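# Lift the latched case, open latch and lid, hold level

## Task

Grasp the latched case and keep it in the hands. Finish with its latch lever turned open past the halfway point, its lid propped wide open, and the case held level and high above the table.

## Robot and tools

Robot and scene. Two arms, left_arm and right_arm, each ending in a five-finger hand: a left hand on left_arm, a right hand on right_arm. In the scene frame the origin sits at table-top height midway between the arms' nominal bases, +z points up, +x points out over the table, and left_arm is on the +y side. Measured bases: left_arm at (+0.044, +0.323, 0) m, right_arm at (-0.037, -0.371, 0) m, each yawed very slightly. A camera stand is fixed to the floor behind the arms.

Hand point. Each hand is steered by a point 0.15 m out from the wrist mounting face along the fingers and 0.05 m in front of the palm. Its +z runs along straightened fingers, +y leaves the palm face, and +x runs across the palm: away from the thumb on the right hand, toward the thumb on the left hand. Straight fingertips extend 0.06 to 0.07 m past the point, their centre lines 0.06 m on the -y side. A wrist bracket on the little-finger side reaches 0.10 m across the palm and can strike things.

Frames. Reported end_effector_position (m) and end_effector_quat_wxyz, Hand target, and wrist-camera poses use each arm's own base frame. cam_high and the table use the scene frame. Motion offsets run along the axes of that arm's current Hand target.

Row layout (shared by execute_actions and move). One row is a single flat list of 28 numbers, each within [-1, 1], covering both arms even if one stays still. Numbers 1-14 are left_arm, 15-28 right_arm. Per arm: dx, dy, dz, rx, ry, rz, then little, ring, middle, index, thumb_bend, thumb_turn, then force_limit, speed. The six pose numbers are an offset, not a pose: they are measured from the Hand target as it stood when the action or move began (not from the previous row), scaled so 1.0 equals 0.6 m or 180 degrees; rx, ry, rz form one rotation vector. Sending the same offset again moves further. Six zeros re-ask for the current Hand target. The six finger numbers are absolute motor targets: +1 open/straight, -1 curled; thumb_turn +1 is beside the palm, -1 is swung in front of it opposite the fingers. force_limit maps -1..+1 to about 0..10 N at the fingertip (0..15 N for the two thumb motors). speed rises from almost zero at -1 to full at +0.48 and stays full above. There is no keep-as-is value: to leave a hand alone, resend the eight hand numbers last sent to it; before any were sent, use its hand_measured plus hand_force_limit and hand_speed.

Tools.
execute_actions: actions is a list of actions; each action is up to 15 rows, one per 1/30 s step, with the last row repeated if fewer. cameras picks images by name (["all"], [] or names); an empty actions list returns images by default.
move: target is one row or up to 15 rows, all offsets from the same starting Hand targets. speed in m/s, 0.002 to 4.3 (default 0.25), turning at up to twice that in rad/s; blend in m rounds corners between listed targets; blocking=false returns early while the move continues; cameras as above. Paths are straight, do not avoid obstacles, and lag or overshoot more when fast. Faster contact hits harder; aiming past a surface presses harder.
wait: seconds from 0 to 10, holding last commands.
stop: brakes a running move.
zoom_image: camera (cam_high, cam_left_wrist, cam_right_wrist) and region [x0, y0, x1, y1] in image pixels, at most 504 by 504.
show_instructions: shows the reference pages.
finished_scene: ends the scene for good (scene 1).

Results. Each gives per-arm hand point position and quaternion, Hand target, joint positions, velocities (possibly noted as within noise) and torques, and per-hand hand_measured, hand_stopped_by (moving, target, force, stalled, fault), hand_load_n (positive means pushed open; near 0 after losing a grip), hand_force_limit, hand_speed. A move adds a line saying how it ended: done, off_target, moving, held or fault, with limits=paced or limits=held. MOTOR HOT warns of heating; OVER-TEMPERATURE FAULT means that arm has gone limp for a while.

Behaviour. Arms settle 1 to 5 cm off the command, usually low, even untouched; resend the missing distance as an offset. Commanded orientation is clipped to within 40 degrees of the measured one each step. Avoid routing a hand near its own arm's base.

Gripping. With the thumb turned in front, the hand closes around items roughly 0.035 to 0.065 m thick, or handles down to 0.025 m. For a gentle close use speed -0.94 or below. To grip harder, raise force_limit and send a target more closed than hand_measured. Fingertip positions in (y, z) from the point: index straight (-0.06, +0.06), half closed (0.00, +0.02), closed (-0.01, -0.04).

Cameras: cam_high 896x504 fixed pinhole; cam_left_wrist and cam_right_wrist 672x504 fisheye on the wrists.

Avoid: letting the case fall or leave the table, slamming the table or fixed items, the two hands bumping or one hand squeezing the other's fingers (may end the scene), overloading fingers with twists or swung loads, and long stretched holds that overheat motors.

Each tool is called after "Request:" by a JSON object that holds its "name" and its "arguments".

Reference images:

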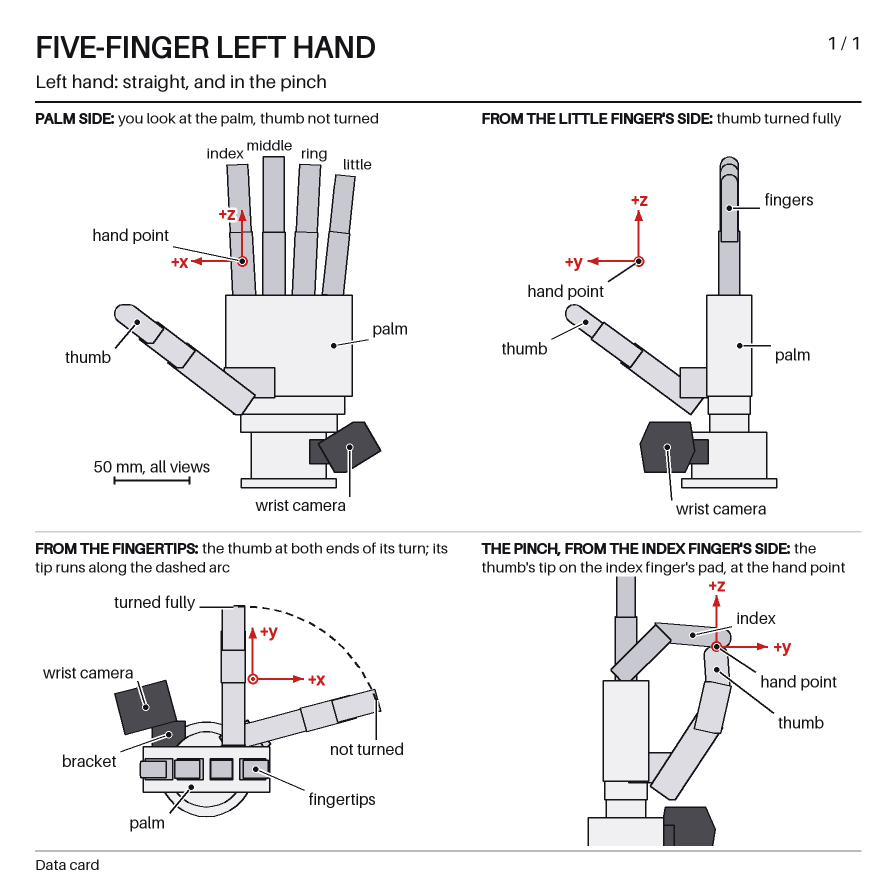

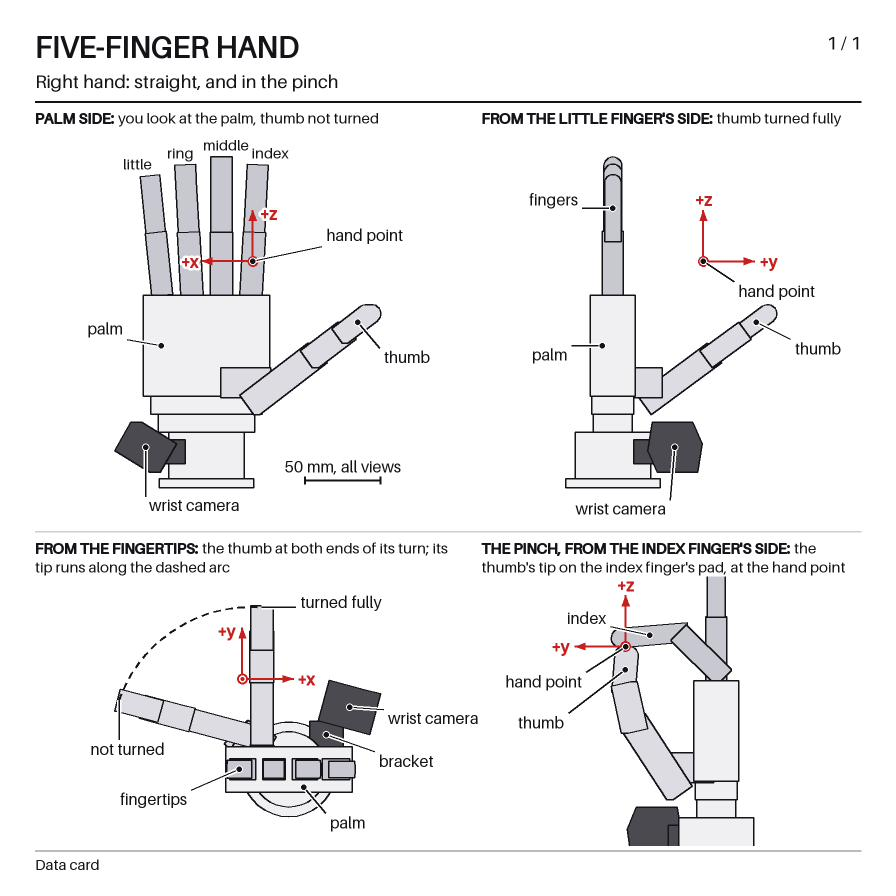

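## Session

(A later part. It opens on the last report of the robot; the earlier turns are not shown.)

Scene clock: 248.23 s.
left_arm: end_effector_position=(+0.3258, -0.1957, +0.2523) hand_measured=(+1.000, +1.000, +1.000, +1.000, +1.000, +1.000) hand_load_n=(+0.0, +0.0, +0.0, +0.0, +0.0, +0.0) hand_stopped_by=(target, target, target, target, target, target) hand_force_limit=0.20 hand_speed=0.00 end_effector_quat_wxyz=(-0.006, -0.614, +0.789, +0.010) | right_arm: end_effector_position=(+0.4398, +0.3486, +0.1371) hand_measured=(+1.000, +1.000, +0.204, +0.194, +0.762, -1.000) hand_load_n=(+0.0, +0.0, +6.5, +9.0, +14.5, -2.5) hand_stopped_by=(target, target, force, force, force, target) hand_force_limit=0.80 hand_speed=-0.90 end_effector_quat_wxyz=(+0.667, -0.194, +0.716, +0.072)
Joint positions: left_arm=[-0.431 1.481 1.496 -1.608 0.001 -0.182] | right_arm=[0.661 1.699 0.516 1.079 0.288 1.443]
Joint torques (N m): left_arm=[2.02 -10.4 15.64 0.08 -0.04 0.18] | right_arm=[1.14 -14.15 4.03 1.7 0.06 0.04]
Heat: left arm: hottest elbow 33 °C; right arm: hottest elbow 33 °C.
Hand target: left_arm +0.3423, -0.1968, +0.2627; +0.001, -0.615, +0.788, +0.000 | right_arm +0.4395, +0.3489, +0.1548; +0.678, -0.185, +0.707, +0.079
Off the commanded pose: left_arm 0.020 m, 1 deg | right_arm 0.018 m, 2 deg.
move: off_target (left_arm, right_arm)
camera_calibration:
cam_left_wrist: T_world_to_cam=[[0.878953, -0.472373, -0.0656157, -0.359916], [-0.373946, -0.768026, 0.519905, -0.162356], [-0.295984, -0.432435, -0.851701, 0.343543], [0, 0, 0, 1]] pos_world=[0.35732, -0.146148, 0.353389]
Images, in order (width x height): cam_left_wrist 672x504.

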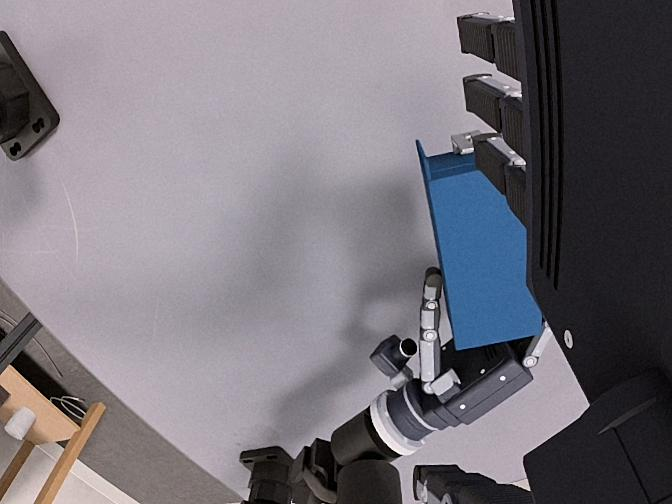

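Request:
{"name": "move", "arguments": {"target": [[-0.0833,-0.05,0,0,0,0,1,1,1,1,1,1,0.2,0.0,0,0,0,0,0,0,1,1,0.0,0.0,0.3,-1,0.8,-0.9],[-0.0833,-0.05,0.07,0,0,0,1,1,1,1,1,1,0.2,0.0,0,0,0,0,0,0,1,1,0.0,0.0,0.3,-1,0.8,-0.9]], "speed": 0.15, "blend": 0.02, "cameras": ["cam_left_wrist"]}}

Request:
{"name": "zoom_image", "arguments": {"camera": "cam_left_wrist", "region": [350, 150, 520, 280]}}

Scene clock: 260.70 s.
left_arm: end_effector_position=(+0.3809, -0.1591, +0.2352) hand_measured=(+1.000, +1.000, +1.000, +1.000, +1.000, +1.000) hand_load_n=(+0.0, +0.0, +0.0, +0.0, +0.0, +0.0) hand_stopped_by=(target, target, target, target, target, target) hand_force_limit=0.20 hand_speed=0.00 end_effector_quat_wxyz=(+0.008, -0.615, +0.788, -0.011) | right_arm: end_effector_position=(+0.4398, +0.3486, +0.1371) hand_measured=(+1.000, +1.000, +0.204, +0.194, +0.762, -1.000) hand_load_n=(+0.0, +0.0, +6.5, +8.5, +14.5, -2.5) hand_stopped_by=(target, target, force, force, force, target) hand_force_limit=0.80 hand_speed=-0.90 end_effector_quat_wxyz=(+0.667, -0.194, +0.716, +0.072)
Joint positions: left_arm=[-0.311 1.545 1.53 -1.528 -0.002 -0.066] | right_arm=[0.661 1.699 0.516 1.079 0.288 1.443]
Joint torques (N m): left_arm=[1.96 -11.46 9.4 0.96 0.07 0.19] | right_arm=[1.08 -14.15 4.04 1.7 0.06 0.04]
Heat: left arm: hottest elbow 35 °C; right arm: hottest elbow 32 °C.
Hand target: left_arm +0.3836, -0.1554, +0.2208; +0.001, -0.615, +0.788, +0.000 | right_arm +0.4395, +0.3489, +0.1548; +0.678, -0.185, +0.707, +0.079
Off the commanded pose: left_arm 0.015 m, 2 deg | right_arm 0.018 m, 2 deg.
move: off_target (left_arm, right_arm)
camera_calibration:
cam_left_wrist: T_world_to_cam=[[0.882522, -0.470004, -0.0158401, -0.404844], [-0.396222, -0.76128, 0.513285, -0.0936735], [-0.253305, -0.446709, -0.858072, 0.344018], [0, 0, 0, 1]] pos_world=[0.40731, -0.107914, 0.336861]
Images, in order (width x height): cam_left_wrist 672x504.

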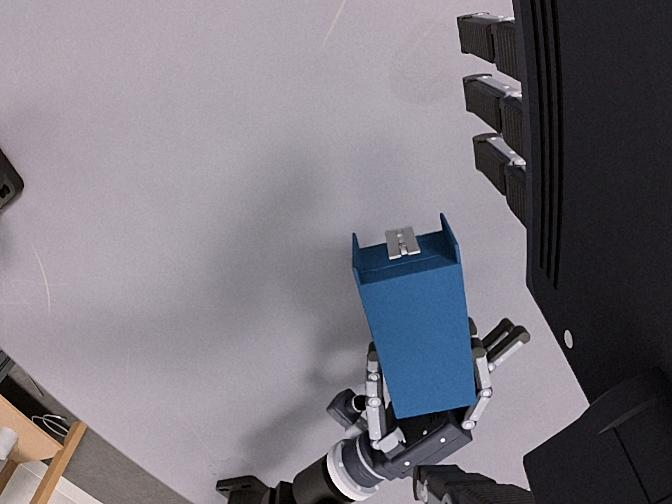

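Scaled by 2.965 from the camera's 672x504 image, which has a finer 960x720 frame.

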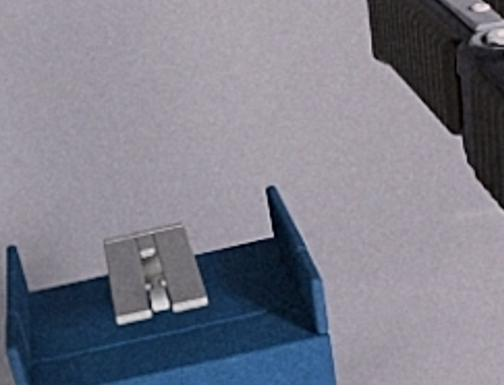

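Request:
{"name": "zoom_image", "arguments": {"camera": "cam_left_wrist", "region": [378, 218, 428, 268]}}

Scaled by 10.080 from the camera's 672x504 image, which has a finer 960x720 frame.

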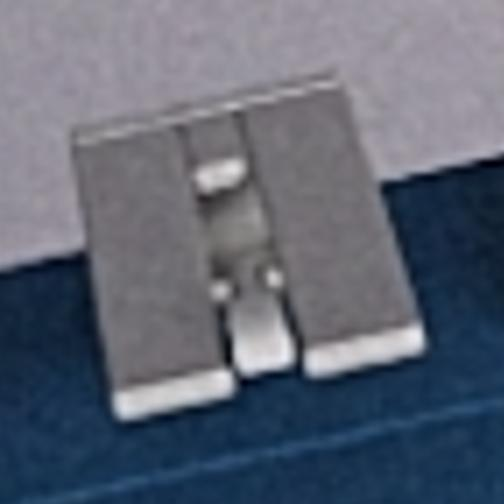

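Request:
{"name": "move", "arguments": {"target": [-0.0356,-0.0364,0.0847,0,0.25,0,1,1,1,1,1,1,0.2,0.0,0,0,0,0,0,0,1,1,0.0,0.0,0.3,-1,0.8,-0.9], "speed": 0.3, "cameras": ["cam_high","cam_left_wrist"]}}

Scene clock: 267.50 s.
left_arm: end_effector_position=(+0.4109, -0.1436, +0.1792) hand_measured=(+1.000, +1.000, +1.000, +1.000, +1.000, +1.000) hand_load_n=(+0.0, +0.0, -0.5, +0.0, +0.0, +0.0) hand_stopped_by=(target, target, target, target, target, target) hand_force_limit=0.20 hand_speed=0.00 end_effector_quat_wxyz=(-0.289, -0.565, +0.734, -0.242) | right_arm: end_effector_position=(+0.4398, +0.3486, +0.1371) hand_measured=(+1.000, +1.000, +0.204, +0.194, +0.762, -1.000) hand_load_n=(+0.0, +0.0, +6.5, +8.5, +14.5, -2.5) hand_stopped_by=(target, target, force, force, force, target) hand_force_limit=0.80 hand_speed=-0.90 end_effector_quat_wxyz=(+0.667, -0.194, +0.716, +0.072)
Joint positions: left_arm=[-0.008 1.752 1.432 -1.452 0.752 0.33] | right_arm=[0.661 1.699 0.516 1.079 0.288 1.443]
Joint torques (N m): left_arm=[1.9 -14.27 9.33 -0.23 0.74 0.16] | right_arm=[1.03 -14.04 4.01 1.72 0.05 0.05]
Heat: left arm: hottest elbow 34 °C; right arm: hottest elbow 32 °C.
Hand target: left_arm +0.4100, -0.1399, +0.1699; -0.301, -0.569, +0.729, -0.235 | right_arm +0.4395, +0.3489, +0.1548; +0.678, -0.185, +0.707, +0.079
Off the commanded pose: left_arm 0.010 m, 2 deg | right_arm 0.018 m, 2 deg.
move: off_target (right_arm)
camera_calibration:
cam_left_wrist: T_world_to_cam=[[0.886029, -0.433081, 0.165508, -0.453511], [-0.263512, -0.176691, 0.948336, -0.089746], [-0.381463, -0.883867, -0.270675, 0.19514], [0, 0, 0, 1]] pos_world=[0.452614, -0.0397865, 0.212989]
Images, in order (width x height): cam_high 896x504, cam_left_wrist 672x504.

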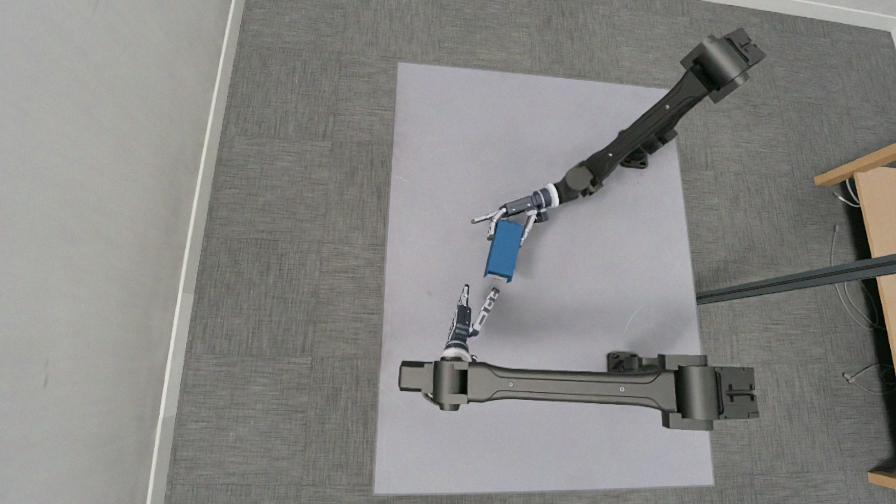

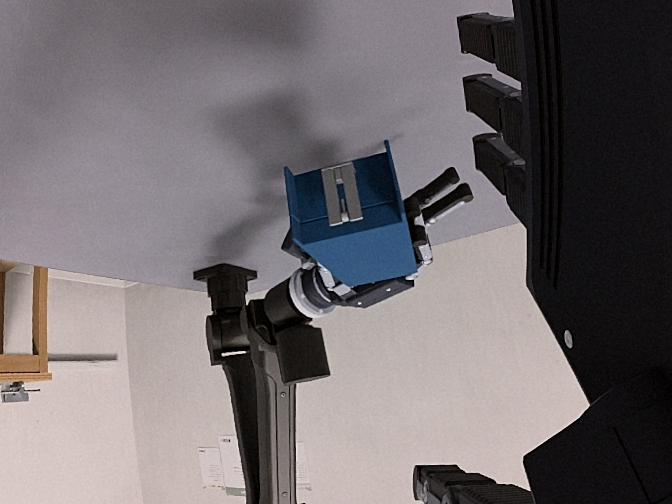

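Request:
{"name": "zoom_image", "arguments": {"camera": "cam_left_wrist", "region": [290, 140, 400, 240]}}

Scaled by 4.582 from the camera's 672x504 image, which has a finer 960x720 frame.

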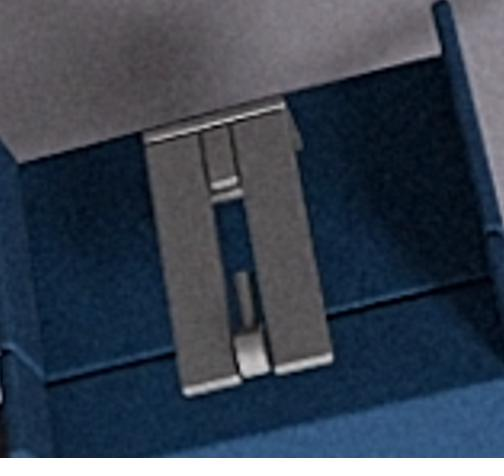

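Request:
{"name": "move", "arguments": {"target": [0.0697,0.0417,0.0767,0,0,0,1,1,1,1,1,1,0.2,0.0,0,0,0,0,0,0,1,1,0.0,0.0,0.3,-1,0.8,-0.9], "speed": 0.15, "cameras": ["cam_left_wrist"]}}

Scene clock: 269.50 s.
left_arm: end_effector_position=(+0.3758, -0.1917, +0.1674) hand_measured=(+1.000, +1.000, +1.000, +1.000, +1.000, +1.000) hand_load_n=(+0.0, +0.0, +0.0, +0.0, +0.0, +0.0) hand_stopped_by=(target, target, target, target, target, target) hand_force_limit=0.20 hand_speed=0.00 end_effector_quat_wxyz=(-0.300, -0.568, +0.729, -0.236) | right_arm: end_effector_position=(+0.4398, +0.3486, +0.1371) hand_measured=(+1.000, +1.000, +0.204, +0.194, +0.762, -1.000) hand_load_n=(+0.0, +0.0, +7.0, +8.5, +14.5, -2.5) hand_stopped_by=(target, target, force, force, force, target) hand_force_limit=0.80 hand_speed=-0.90 end_effector_quat_wxyz=(+0.667, -0.194, +0.716, +0.072)
Joint positions: left_arm=[-0.109 1.681 1.298 -1.32 0.775 0.193] | right_arm=[0.661 1.699 0.516 1.079 0.288 1.443]
Joint torques (N m): left_arm=[0.56 -16.09 8.12 0.61 0.68 -0.03] | right_arm=[1.08 -14.21 3.99 1.69 0.06 0.05]
Heat: left arm: hottest elbow 34 °C; right arm: hottest elbow 32 °C.
Hand target: left_arm +0.3706, -0.1941, +0.1669; -0.301, -0.569, +0.729, -0.235 | right_arm +0.4395, +0.3489, +0.1548; +0.678, -0.185, +0.707, +0.079
Off the commanded pose: left_arm 0.006 m, 0 deg | right_arm 0.018 m, 2 deg.
move: off_target (right_arm)
camera_calibration:
cam_left_wrist: T_world_to_cam=[[0.89051, -0.431631, 0.143825, -0.439143], [-0.23786, -0.172214, 0.955911, -0.106392], [-0.387832, -0.885459, -0.256026, 0.135626], [0, 0, 0, 1]] pos_world=[0.418355, -0.0877788, 0.199585]
Images, in order (width x height): cam_left_wrist 672x504.

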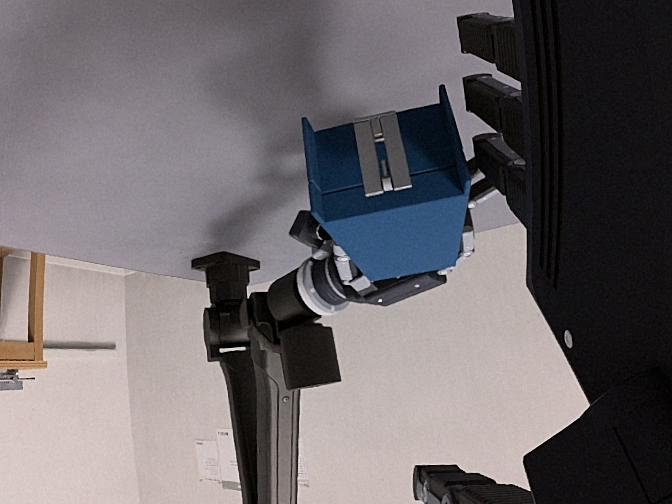

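Request:
{"name": "move", "arguments": {"target": [-0.0058,-0.0249,0.0648,0,0,0,1,1,1,1,1,1,0.2,0.0,0,0,0,0,0,0,1,1,0.0,0.0,0.3,-1,0.8,-0.9], "speed": 0.15, "cameras": ["cam_left_wrist"]}}

Request:
{"name": "zoom_image", "arguments": {"camera": "cam_left_wrist", "region": [320, 130, 440, 240]}}

Scene clock: 271.90 s.
left_arm: end_effector_position=(+0.3828, -0.2178, +0.1507) hand_measured=(+1.000, +1.000, +1.000, +1.000, +1.000, +1.000) hand_load_n=(+0.0, +0.0, +0.0, +0.0, +0.0, +0.0) hand_stopped_by=(target, target, target, target, target, target) hand_force_limit=0.20 hand_speed=0.00 end_effector_quat_wxyz=(-0.289, -0.564, +0.733, -0.247) | right_arm: end_effector_position=(+0.4398, +0.3486, +0.1371) hand_measured=(+1.000, +1.000, +0.204, +0.194, +0.762, -1.000) hand_load_n=(+0.0, +0.0, +6.5, +9.0, +14.5, -2.5) hand_stopped_by=(target, target, force, force, force, target) hand_force_limit=0.80 hand_speed=-0.90 end_effector_quat_wxyz=(+0.667, -0.194, +0.716, +0.072)
Joint positions: left_arm=[-0.161 1.694 1.277 -1.199 0.778 0.116] | right_arm=[0.661 1.699 0.516 1.079 0.288 1.443]
Joint torques (N m): left_arm=[0.26 -13.1 8.57 0.79 0.74 -0.02] | right_arm=[1.08 -14.1 3.99 1.68 0.06 0.04]
Heat: left arm: hottest elbow 34 °C; right arm: hottest elbow 32 °C.
Hand target: left_arm +0.3791, -0.2220, +0.1370; -0.301, -0.568, +0.729, -0.235 | right_arm +0.4395, +0.3489, +0.1548; +0.678, -0.185, +0.707, +0.079
Off the commanded pose: left_arm 0.015 m, 2 deg | right_arm 0.018 m, 2 deg.
move: off_target (left_arm, right_arm)
camera_calibration:
cam_left_wrist: T_world_to_cam=[[0.886663, -0.428299, 0.174322, -0.456658], [-0.2686, -0.170169, 0.948101, -0.0798669], [-0.376407, -0.88747, -0.265924, 0.107725], [0, 0, 0, 1]] pos_world=[0.423998, -0.113575, 0.183974]
Images, in order (width x height): cam_left_wrist 672x504.

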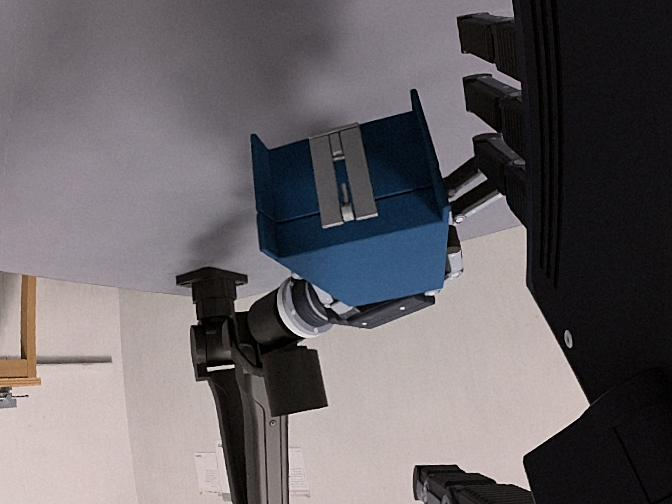

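Scaled by 4.200 from the camera's 672x504 image, which has a finer 960x720 frame.

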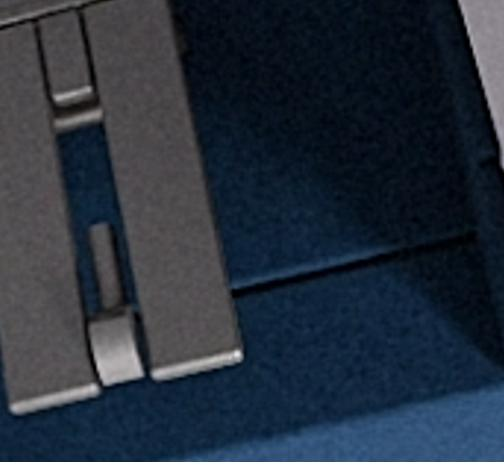

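Request:
{"name": "zoom_image", "arguments": {"camera": "cam_left_wrist", "region": [300, 118, 385, 232]}}

Scaled by 4.421 from the camera's 672x504 image, which has a finer 960x720 frame.

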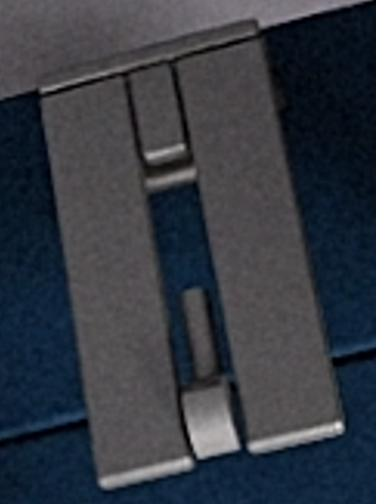

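Request:
{"name": "move", "arguments": {"target": [[-0.0169,-0.0208,-0.165,0,0,0,1,1,1,1,1,1,0.2,0.0,0,0,0,0,0,0,1,1,0.0,0.0,0.3,-1,0.8,-0.9],[0.1053,-0.0048,-0.1847,0,-0.4167,0,1,1,1,1,1,1,0.2,0.0,0,0,0,0,0,0,1,1,0.0,0.0,0.3,-1,0.8,-0.9],[0.1074,-0.0117,-0.1,0,-0.4167,0,1,1,1,1,1,1,0.2,0.0,0,0,0,0,0,0,1,1,0.0,0.0,0.3,-1,0.8,-0.9]], "speed": 0.3, "blend": [0.03,0.02,0], "cameras": ["cam_high","cam_left_wrist"]}}

Scene clock: 278.57 s.
left_arm: end_effector_position=(+0.3752, -0.2175, +0.2161) hand_measured=(+1.000, +1.000, +1.000, +1.000, +1.000, +1.000) hand_load_n=(+0.0, +0.0, +0.0, +0.0, +0.0, +0.0) hand_stopped_by=(target, target, target, target, target, target) hand_force_limit=0.20 hand_speed=0.00 end_effector_quat_wxyz=(+0.206, -0.585, +0.772, +0.139) | right_arm: end_effector_position=(+0.4397, +0.3487, +0.1373) hand_measured=(+1.000, +1.000, +0.204, +0.194, +0.762, -1.000) hand_load_n=(+0.0, +0.0, +6.5, +9.0, +14.5, -2.5) hand_stopped_by=(target, target, force, force, force, target) hand_force_limit=0.80 hand_speed=-0.90 end_effector_quat_wxyz=(+0.667, -0.194, +0.716, +0.072)
Joint positions: left_arm=[-0.626 1.696 1.638 -1.673 -0.48 -0.39] | right_arm=[0.661 1.699 0.516 1.079 0.287 1.443]
Joint torques (N m): left_arm=[0.73 -14.68 14.57 -0.17 -0.34 0] | right_arm=[1.14 -14.1 4.01 1.72 0.09 0.04]
Heat: left arm: hottest elbow 33 °C; right arm: hottest elbow 32 °C.
Hand target: left_arm +0.3850, -0.2269, +0.2249; +0.205, -0.594, +0.761, +0.160 | right_arm +0.4395, +0.3488, +0.1549; +0.678, -0.185, +0.707, +0.079
Off the commanded pose: left_arm 0.016 m, 3 deg | right_arm 0.017 m, 2 deg.
joint sent to its limit (left arm) — joint 4 (wrist pitch), lower limit. The joint targets are off in orientation, not in position.
move: off_target (left_arm, right_arm)
camera_calibration:
cam_left_wrist: T_world_to_cam=[[0.881603, -0.454169, -0.128477, -0.399529], [-0.451992, -0.890765, 0.0473315, -0.037161], [-0.13594, 0.0163432, -0.990582, 0.385399], [0, 0, 0, 1]] pos_world=[0.387821, -0.220854, 0.332198]
Images, in order (width x height): cam_high 896x504, cam_left_wrist 672x504.

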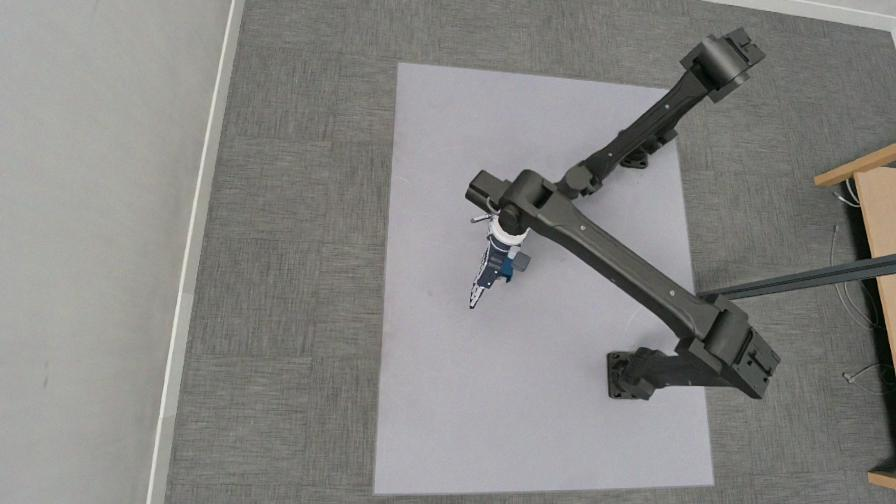

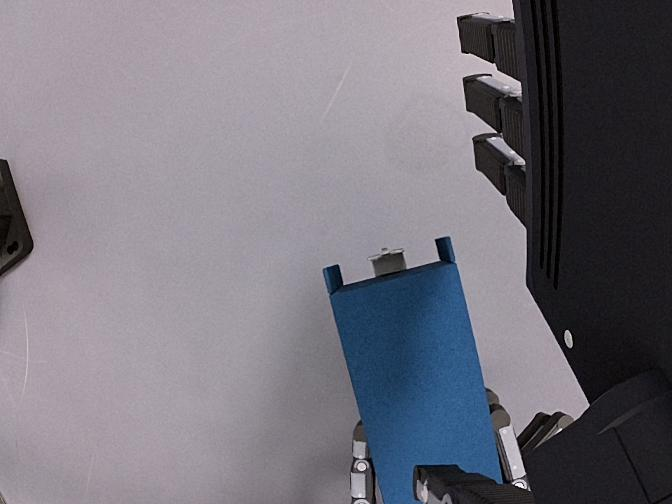

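Request:
{"name": "zoom_image", "arguments": {"camera": "cam_left_wrist", "region": [355, 230, 420, 290]}}

Scaled by 7.754 from the camera's 672x504 image, which has a finer 960x720 frame.

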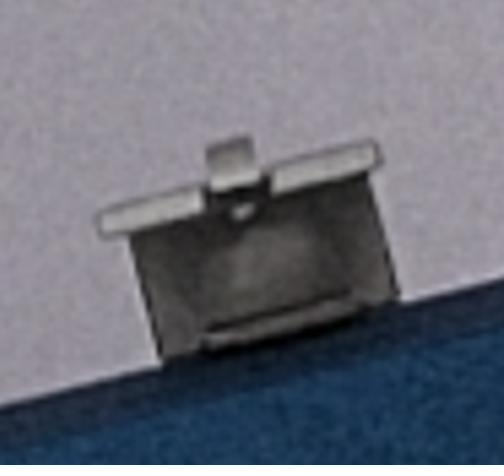

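Request:
{"name": "move", "arguments": {"target": [[-0.1792,0.003,0.056,0,0,0,1,1,1,1,1,1,0.2,0.0,0,0,0,0,0,0,1,1,0.0,0.0,0.3,-1,0.8,-0.9],[-0.154,0.003,0.0992,0.1881,0.6032,-0.3261,1,1,1,1,1,1,0.2,0.0,0,0,0,0,0,0,1,1,0.0,0.0,0.3,-1,0.8,-0.9]], "speed": [0.3,0.5], "blend": [0.03,0], "cameras": ["cam_high","cam_left_wrist"]}}

Scene clock: 308.90 s.
left_arm: end_effector_position=(+0.4123, -0.1149, +0.2289) hand_measured=(+1.000, +1.000, +1.000, +1.000, +1.000, +1.000) hand_load_n=(+0.0, +0.0, +0.0, +0.0, +0.0, +0.0) hand_stopped_by=(target, target, target, target, target, target) hand_force_limit=0.20 hand_speed=0.00 end_effector_quat_wxyz=(+0.274, +0.642, -0.287, +0.656) | right_arm: end_effector_position=(+0.4397, +0.3487, +0.1373) hand_measured=(+1.000, +1.000, +0.204, +0.194, +0.762, -1.000) hand_load_n=(+0.0, +0.0, +6.5, +8.5, +14.5, -2.5) hand_stopped_by=(target, target, force, force, force, target) hand_force_limit=0.80 hand_speed=-0.90 end_effector_quat_wxyz=(+0.667, -0.194, +0.716, +0.072)
Joint positions: left_arm=[0.209 1.454 0.47 1.003 1.024 -1.562] | right_arm=[0.661 1.699 0.516 1.079 0.287 1.443]
Joint torques (N m): left_arm=[0.03 -6.83 6.56 2.58 -0.09 0] | right_arm=[1.2 -14.21 4.01 1.69 0.09 0.04]
Heat: left arm: hottest elbow 33 °C; right arm: hottest elbow 31 °C.
Hand target: left_arm +0.4100, -0.1199, +0.2197; +0.284, +0.647, -0.283, +0.648 | right_arm +0.4395, +0.3488, +0.1549; +0.678, -0.185, +0.707, +0.079
Off the commanded pose: left_arm 0.011 m, 2 deg | right_arm 0.018 m, 2 deg.
move: off_target (left_arm, right_arm)
camera_calibration:
cam_left_wrist: T_world_to_cam=[[0.728644, 0.63114, 0.265969, -0.286462], [-0.510989, 0.242394, 0.824703, 0.0470236], [0.456034, -0.736822, 0.499125, -0.270108], [0, 0, 0, 1]] pos_world=[0.355936, -0.0296222, 0.172227]
Images, in order (width x height): cam_high 896x504, cam_left_wrist 672x504.

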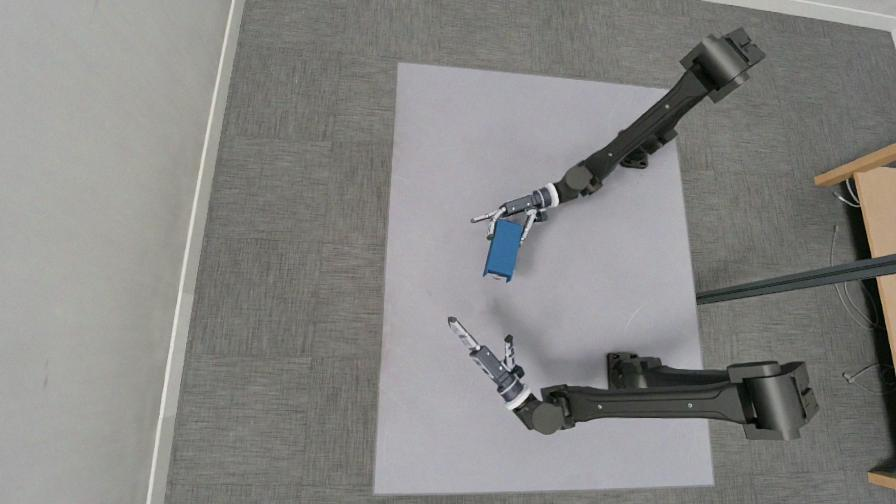

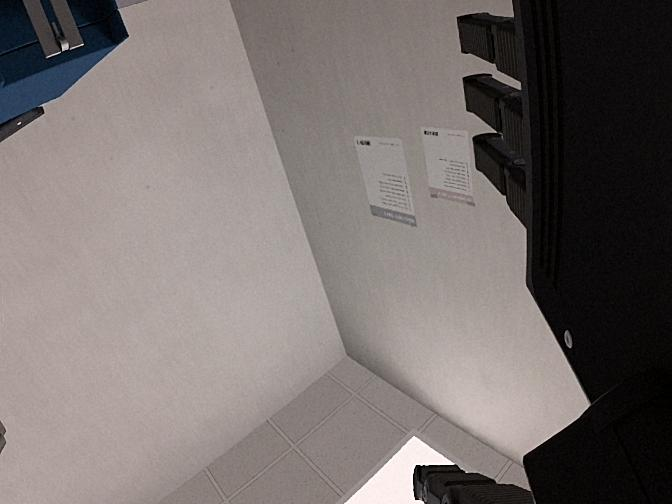

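Request:
{"name": "move", "arguments": {"target": [0,0,0,0,0,0,1,1,1,-0.15,0.5,-1,0.2,0.0,0,0,0,0,0,0,1,1,0.0,0.0,0.3,-1,0.8,-0.9], "speed": 0.2, "cameras": ["cam_left_wrist"]}}

Scene clock: 310.57 s.
left_arm: end_effector_position=(+0.4125, -0.1147, +0.2292) hand_measured=(+1.000, +1.000, +1.000, -0.150, +0.500, -1.000) hand_load_n=(+0.0, +0.0, +0.0, +0.0, +0.0, -0.5) hand_stopped_by=(target, target, target, target, target, target) hand_force_limit=0.20 hand_speed=0.00 end_effector_quat_wxyz=(+0.275, +0.643, -0.286, +0.656) | right_arm: end_effector_position=(+0.4397, +0.3487, +0.1373) hand_measured=(+1.000, +1.000, +0.204, +0.194, +0.762, -1.000) hand_load_n=(+0.0, +0.0, +6.5, +8.5, +14.5, -2.5) hand_stopped_by=(target, target, force, force, force, target) hand_force_limit=0.80 hand_speed=-0.90 end_effector_quat_wxyz=(+0.667, -0.194, +0.716, +0.072)
Joint positions: left_arm=[0.209 1.455 0.47 1.006 1.024 -1.567] | right_arm=[0.661 1.699 0.516 1.079 0.287 1.443]
Joint torques (N m): left_arm=[0.15 -6.83 6.56 2.59 -0.09 -0.01] | right_arm=[1.2 -14.15 4.04 1.69 0.09 0.04]
Heat: left arm: hottest elbow 33 °C; right arm: hottest elbow 31 °C.
Hand target: left_arm +0.4100, -0.1199, +0.2198; +0.284, +0.647, -0.283, +0.648 | right_arm +0.4395, +0.3488, +0.1549; +0.678, -0.185, +0.707, +0.079
Off the commanded pose: left_arm 0.011 m, 1 deg | right_arm 0.018 m, 2 deg.
move: off_target (left_arm, right_arm)
camera_calibration:
cam_left_wrist: T_world_to_cam=[[0.728859, 0.632052, 0.263201, -0.28607], [-0.509887, 0.244538, 0.824753, 0.0466798], [0.456924, -0.735331, 0.500508, -0.270788], [0, 0, 0, 1]] pos_world=[0.356036, -0.0297229, 0.172326]
Images, in order (width x height): cam_left_wrist 672x504.

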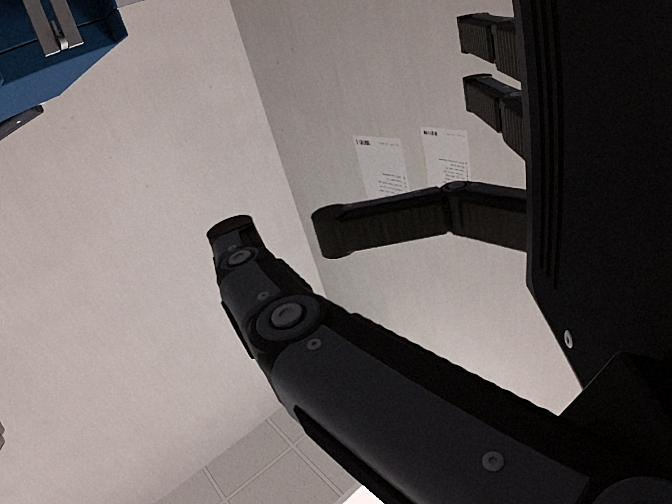

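Request:
{"name": "move", "arguments": {"target": [-0.138,0.0657,0.0669,0,0,0,1,1,1,-0.15,0.5,-1,0.2,0.0,0,0,0,0,0,0,1,1,0.0,0.0,0.3,-1,0.8,-0.9], "speed": 0.15, "cameras": ["cam_left_wrist"]}}

Scene clock: 317.07 s.
left_arm: end_effector_position=(+0.4103, -0.1715, +0.1432) hand_measured=(+1.000, +1.000, +1.000, -0.150, +0.500, -1.000) hand_load_n=(+0.0, +0.0, +0.0, +0.5, +0.0, +0.0) hand_stopped_by=(target, target, target, target, target, target) hand_force_limit=0.20 hand_speed=0.00 end_effector_quat_wxyz=(+0.276, +0.645, -0.284, +0.654) | right_arm: end_effector_position=(+0.4397, +0.3487, +0.1373) hand_measured=(+1.000, +1.000, +0.204, +0.194, +0.762, -1.000) hand_load_n=(+0.0, +0.0, +6.5, +9.0, +14.5, -2.5) hand_stopped_by=(target, target, force, force, force, target) hand_force_limit=0.80 hand_speed=-0.90 end_effector_quat_wxyz=(+0.667, -0.194, +0.716, +0.072)
Joint positions: left_arm=[0.037 1.789 0.422 1.377 0.852 -1.563] | right_arm=[0.661 1.699 0.516 1.079 0.287 1.443]
Joint torques (N m): left_arm=[0.09 -8.47 4.18 2.77 -0.09 -0.04] | right_arm=[1.08 -14.04 4 1.69 0.09 0.05]
Heat: left arm: hottest elbow 32 °C; right arm: hottest elbow 31 °C.
Hand target: left_arm +0.4085, -0.1762, +0.1371; +0.283, +0.647, -0.283, +0.648 | right_arm +0.4395, +0.3488, +0.1549; +0.678, -0.185, +0.707, +0.079
Off the commanded pose: left_arm 0.008 m, 1 deg | right_arm 0.018 m, 2 deg.
move: off_target (right_arm)
camera_calibration:
cam_left_wrist: T_world_to_cam=[[0.730724, 0.632342, 0.257267, -0.225841], [-0.503906, 0.245363, 0.828176, 0.127575], [0.460566, -0.734807, 0.497933, -0.269499], [0, 0, 0, 1]] pos_world=[0.353435, -0.086523, 0.0866391]
Images, in order (width x height): cam_left_wrist 672x504.

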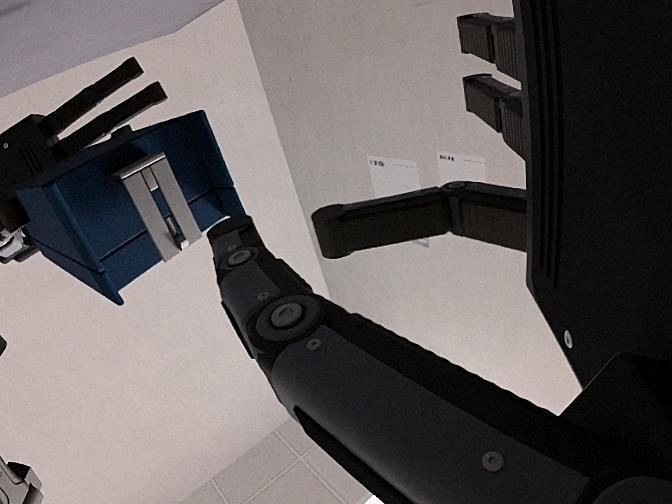

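Request:
{"name": "zoom_image", "arguments": {"camera": "cam_left_wrist", "region": [90, 130, 260, 280]}}

Scaled by 2.965 from the camera's 672x504 image, which has a finer 960x720 frame.

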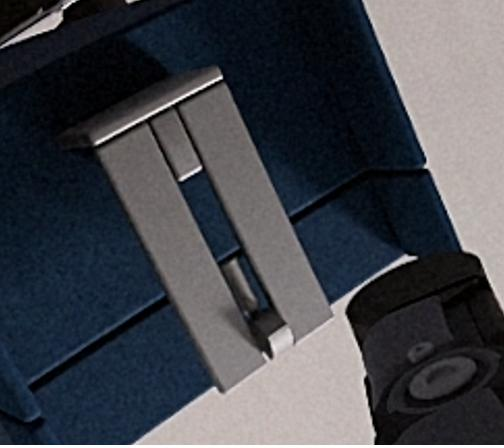

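Request:
{"name": "move", "arguments": {"target": [-0.0067,0.0488,0.0256,0,0,0,1,1,1,-0.15,0.5,-1,0.2,0.0,0,0,0,0,0,0,1,1,0.0,0.0,0.3,-1,0.8,-0.9], "speed": 0.1, "cameras": ["cam_left_wrist"]}}

Scene clock: 320.57 s.
left_arm: end_effector_position=(+0.4022, -0.2032, +0.1411) hand_measured=(+1.000, +1.000, +1.000, -0.150, +0.500, -1.000) hand_load_n=(+0.0, +0.0, +0.0, +0.0, +0.0, -0.5) hand_stopped_by=(target, target, target, target, target, target) hand_force_limit=0.20 hand_speed=0.00 end_effector_quat_wxyz=(+0.276, +0.642, -0.285, +0.656) | right_arm: end_effector_position=(+0.4397, +0.3487, +0.1373) hand_measured=(+1.000, +1.000, +0.204, +0.194, +0.762, -1.000) hand_load_n=(+0.0, +0.0, +6.5, +8.5, +14.5, -2.5) hand_stopped_by=(target, target, force, force, force, target) hand_force_limit=0.80 hand_speed=-0.90 end_effector_quat_wxyz=(+0.667, -0.194, +0.716, +0.072)
Joint positions: left_arm=[-0.063 1.799 0.403 1.413 0.753 -1.563] | right_arm=[0.661 1.699 0.516 1.079 0.287 1.443]
Joint torques (N m): left_arm=[0.09 -8.35 3.32 2.82 -0.07 -0.02] | right_arm=[1.2 -14.15 4.01 1.69 0.08 0.05]
Heat: left arm: hottest elbow 32 °C; right arm: hottest elbow 31 °C.
Hand target: left_arm +0.3973, -0.2075, +0.1331; +0.284, +0.647, -0.283, +0.648 | right_arm +0.4395, +0.3488, +0.1549; +0.678, -0.185, +0.707, +0.079
Off the commanded pose: left_arm 0.010 m, 1 deg | right_arm 0.018 m, 2 deg.
move: off_target (right_arm)
camera_calibration:
cam_left_wrist: T_world_to_cam=[[0.729299, 0.632249, 0.261502, -0.199445], [-0.509788, 0.247224, 0.824012, 0.136295], [0.456332, -0.734262, 0.502614, -0.286853], [0, 0, 0, 1]] pos_world=[0.345837, -0.118222, 0.0840224]
Images, in order (width x height): cam_left_wrist 672x504.

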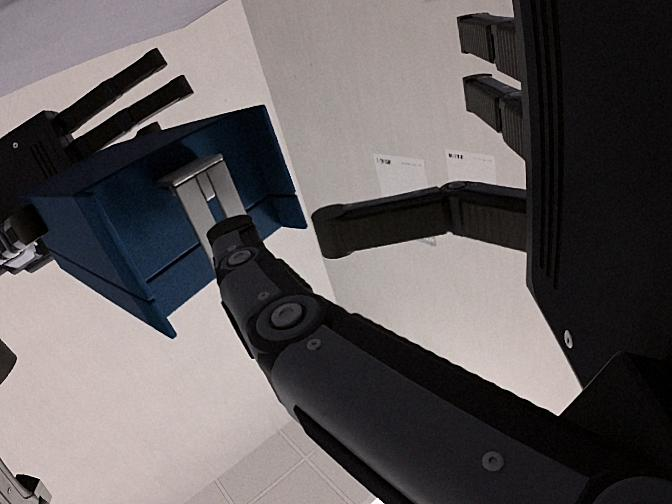

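Request:
{"name": "zoom_image", "arguments": {"camera": "cam_left_wrist", "region": [140, 130, 340, 310]}}

Scaled by 2.520 from the camera's 672x504 image, which has a finer 960x720 frame.

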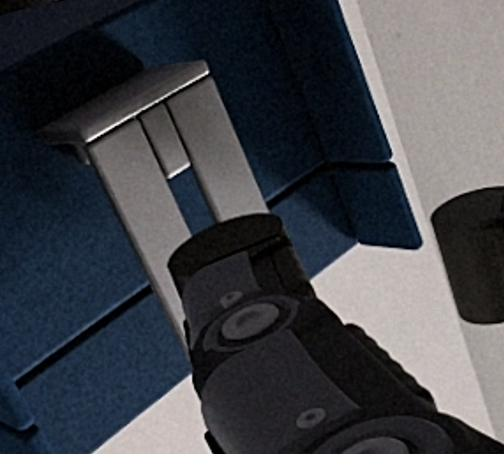

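Request:
{"name": "move", "arguments": {"target": [-0.0017,0.0194,0.0011,0,0,0,1,1,1,-0.15,0.5,-1,0.2,0.0,0,0,0,0,0,0,1,1,0.0,0.0,0.3,-1,0.8,-0.9], "speed": 0.06, "cameras": ["cam_left_wrist"]}}

Request:
{"name": "zoom_image", "arguments": {"camera": "cam_left_wrist", "region": [140, 130, 340, 310]}}

Scene clock: 325.90 s.
left_arm: end_effector_position=(+0.3947, -0.2114, +0.1399) hand_measured=(+1.000, +1.000, +1.000, -0.150, +0.500, -1.000) hand_load_n=(+0.0, +0.0, +0.0, +0.0, +0.0, -0.5) hand_stopped_by=(target, target, target, target, target, target) hand_force_limit=0.20 hand_speed=0.00 end_effector_quat_wxyz=(+0.276, +0.642, -0.285, +0.656) | right_arm: end_effector_position=(+0.4397, +0.3487, +0.1373) hand_measured=(+1.000, +1.000, +0.204, +0.194, +0.762, -1.000) hand_load_n=(+0.0, +0.0, +6.5, +8.5, +14.5, -2.5) hand_stopped_by=(target, target, force, force, force, target) hand_force_limit=0.80 hand_speed=-0.90 end_effector_quat_wxyz=(+0.667, -0.194, +0.716, +0.072)
Joint positions: left_arm=[-0.092 1.8 0.385 1.433 0.723 -1.563] | right_arm=[0.661 1.699 0.516 1.079 0.287 1.443]
Joint torques (N m): left_arm=[-0.26 -8.12 3.12 2.74 -0.08 -0.05] | right_arm=[1.08 -14.27 4 1.7 0.09 0.04]
Heat: left arm: hottest elbow 31 °C; right arm: hottest elbow 31 °C.
Hand target: left_arm +0.3893, -0.2158, +0.1320; +0.284, +0.647, -0.283, +0.648 | right_arm +0.4395, +0.3488, +0.1549; +0.678, -0.185, +0.707, +0.079
Off the commanded pose: left_arm 0.011 m, 1 deg | right_arm 0.018 m, 2 deg.
move: off_target (left_arm, right_arm)
camera_calibration:
cam_left_wrist: T_world_to_cam=[[0.728584, 0.633233, 0.261115, -0.18794], [-0.509993, 0.247032, 0.823943, 0.135512], [0.457244, -0.733479, 0.502928, -0.289112], [0, 0, 0, 1]] pos_world=[0.338235, -0.126524, 0.082822]
Images, in order (width x height): cam_left_wrist 672x504.

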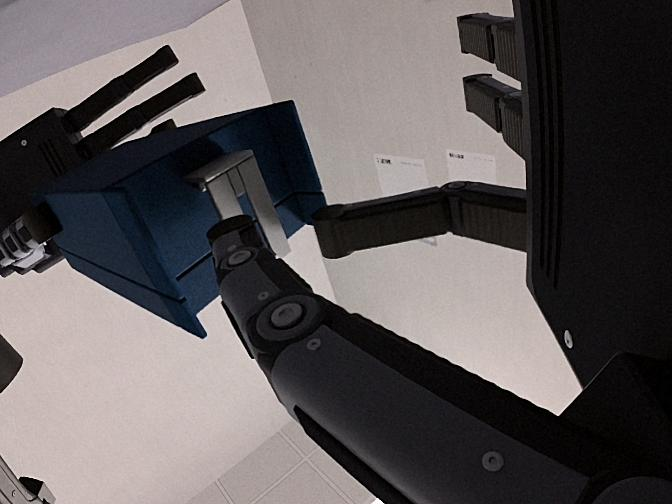

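Scaled by 2.520 from the camera's 672x504 image, which has a finer 960x720 frame.

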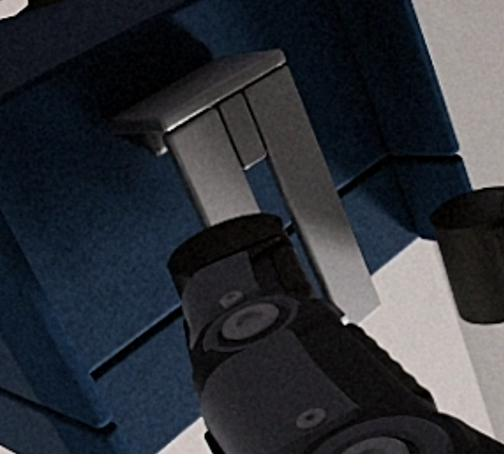

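Request:
{"name": "move", "arguments": {"target": [-0.0017,0.0092,0.0026,0,0,0,1,1,1,-0.15,0.5,-1,0.2,0.0,0,0,0,0,0,0,1,1,0.0,0.0,0.3,-1,0.8,-0.9], "speed": 0.05, "cameras": ["cam_left_wrist"]}}

Request:
{"name": "zoom_image", "arguments": {"camera": "cam_left_wrist", "region": [180, 130, 380, 310]}}

Scene clock: 328.57 s.
left_arm: end_effector_position=(+0.3917, -0.2163, +0.1386) hand_measured=(+1.000, +1.000, +1.000, -0.150, +0.500, -1.000) hand_load_n=(+0.0, +0.0, +0.0, +0.0, +0.0, -0.5) hand_stopped_by=(target, target, target, target, target, target) hand_force_limit=0.20 hand_speed=0.00 end_effector_quat_wxyz=(+0.276, +0.643, -0.284, +0.656) | right_arm: end_effector_position=(+0.4397, +0.3487, +0.1373) hand_measured=(+1.000, +1.000, +0.204, +0.194, +0.762, -1.000) hand_load_n=(+0.0, +0.0, +6.5, +9.0, +14.5, -2.5) hand_stopped_by=(target, target, force, force, force, target) hand_force_limit=0.80 hand_speed=-0.90 end_effector_quat_wxyz=(+0.667, -0.194, +0.716, +0.072)
Joint positions: left_arm=[-0.109 1.803 0.378 1.442 0.706 -1.563] | right_arm=[0.661 1.699 0.516 1.079 0.287 1.443]
Joint torques (N m): left_arm=[-0.09 -8.35 3.02 2.85 -0.09 -0.03] | right_arm=[1.2 -14.1 3.97 1.68 0.08 0.04]
Heat: left arm: hottest elbow 31 °C; right arm: hottest elbow 31 °C.
Hand target: left_arm +0.3863, -0.2207, +0.1310; +0.284, +0.647, -0.283, +0.648 | right_arm +0.4395, +0.3488, +0.1549; +0.678, -0.185, +0.707, +0.079
Off the commanded pose: left_arm 0.010 m, 1 deg | right_arm 0.018 m, 2 deg.
move: off_target (right_arm)
camera_calibration:
cam_left_wrist: T_world_to_cam=[[0.728915, 0.633239, 0.260175, -0.182209], [-0.509014, 0.247159, 0.82451, 0.135878], [0.457807, -0.733431, 0.502485, -0.290856], [0, 0, 0, 1]] pos_world=[0.335135, -0.131524, 0.0815242]
Images, in order (width x height): cam_left_wrist 672x504.

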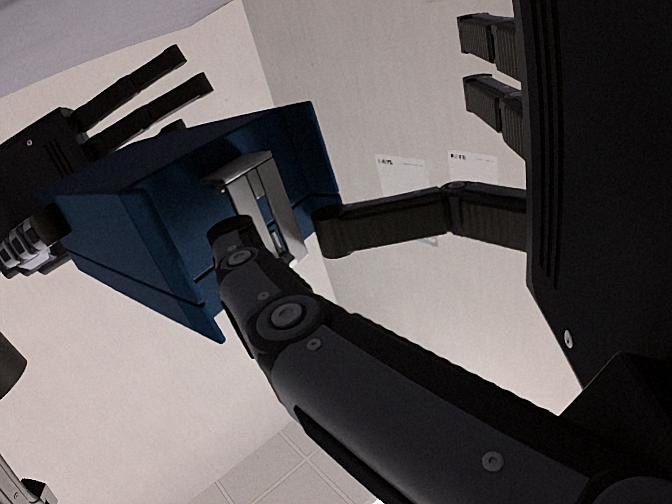

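Scaled by 2.520 from the camera's 672x504 image, which has a finer 960x720 frame.

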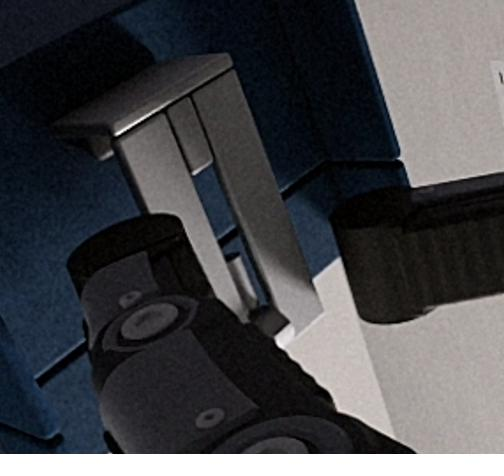

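Request:
{"name": "move", "arguments": {"target": [0,0.0069,0.0047,0,0,0,1,1,1,-0.15,0.5,-1,0.2,0.0,0,0,0,0,0,0,1,1,0.0,0.0,0.3,-1,0.8,-0.9], "speed": 0.05, "cameras": ["cam_left_wrist"]}}

Request:
{"name": "zoom_image", "arguments": {"camera": "cam_left_wrist", "region": [180, 130, 380, 310]}}

Scene clock: 331.60 s.
left_arm: end_effector_position=(+0.3911, -0.2213, +0.1388) hand_measured=(+1.000, +1.000, +1.000, -0.150, +0.500, -1.000) hand_load_n=(+0.0, +0.0, +0.0, +0.0, +0.0, +0.0) hand_stopped_by=(target, target, target, target, target, target) hand_force_limit=0.20 hand_speed=0.00 end_effector_quat_wxyz=(+0.276, +0.642, -0.284, +0.656) | right_arm: end_effector_position=(+0.4397, +0.3487, +0.1373) hand_measured=(+1.000, +1.000, +0.204, +0.194, +0.762, -1.000) hand_load_n=(+0.0, +0.0, +7.0, +8.5, +14.5, -2.5) hand_stopped_by=(target, target, force, force, force, target) hand_force_limit=0.80 hand_speed=-0.90 end_effector_quat_wxyz=(+0.667, -0.194, +0.716, +0.072)
Joint positions: left_arm=[-0.125 1.803 0.378 1.442 0.689 -1.563] | right_arm=[0.661 1.699 0.516 1.079 0.287 1.443]
Joint torques (N m): left_arm=[-0.09 -8.12 2.89 2.88 -0.08 -0.04] | right_arm=[1.14 -14.15 3.99 1.69 0.09 0.04]
Heat: left arm: hottest elbow 31 °C; right arm: hottest elbow 31 °C.
Hand target: left_arm +0.3851, -0.2256, +0.1311; +0.284, +0.647, -0.283, +0.648 | right_arm +0.4395, +0.3488, +0.1549; +0.678, -0.185, +0.707, +0.079
Off the commanded pose: left_arm 0.011 m, 1 deg | right_arm 0.018 m, 2 deg.
move: off_target (left_arm, right_arm)
camera_calibration:
cam_left_wrist: T_world_to_cam=[[0.728725, 0.633328, 0.260489, -0.178645], [-0.509632, 0.24747, 0.824035, 0.136991], [0.457421, -0.733249, 0.503102, -0.294121], [0, 0, 0, 1]] pos_world=[0.334535, -0.136424, 0.0816222]
Images, in order (width x height): cam_left_wrist 672x504.

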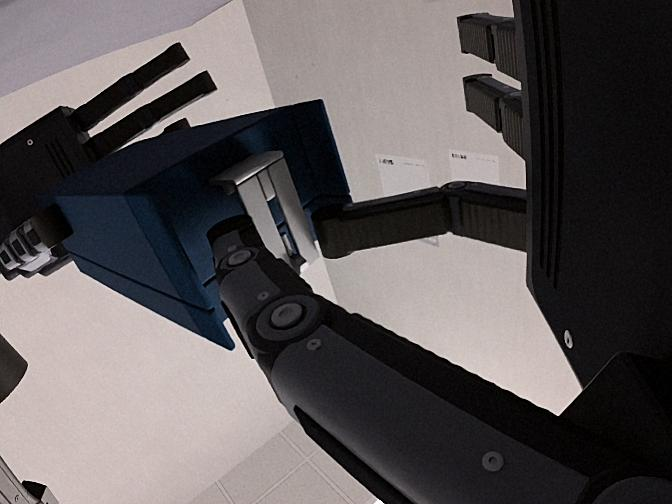

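Scaled by 2.520 from the camera's 672x504 image, which has a finer 960x720 frame.

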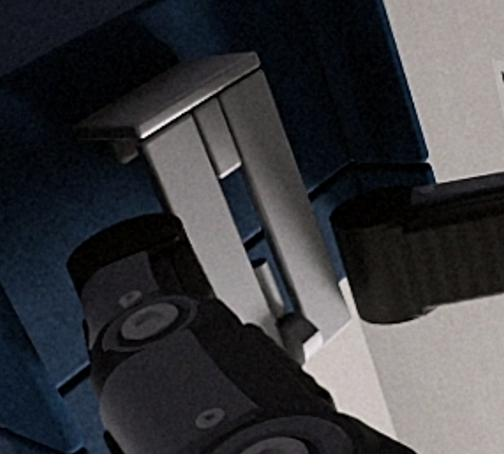

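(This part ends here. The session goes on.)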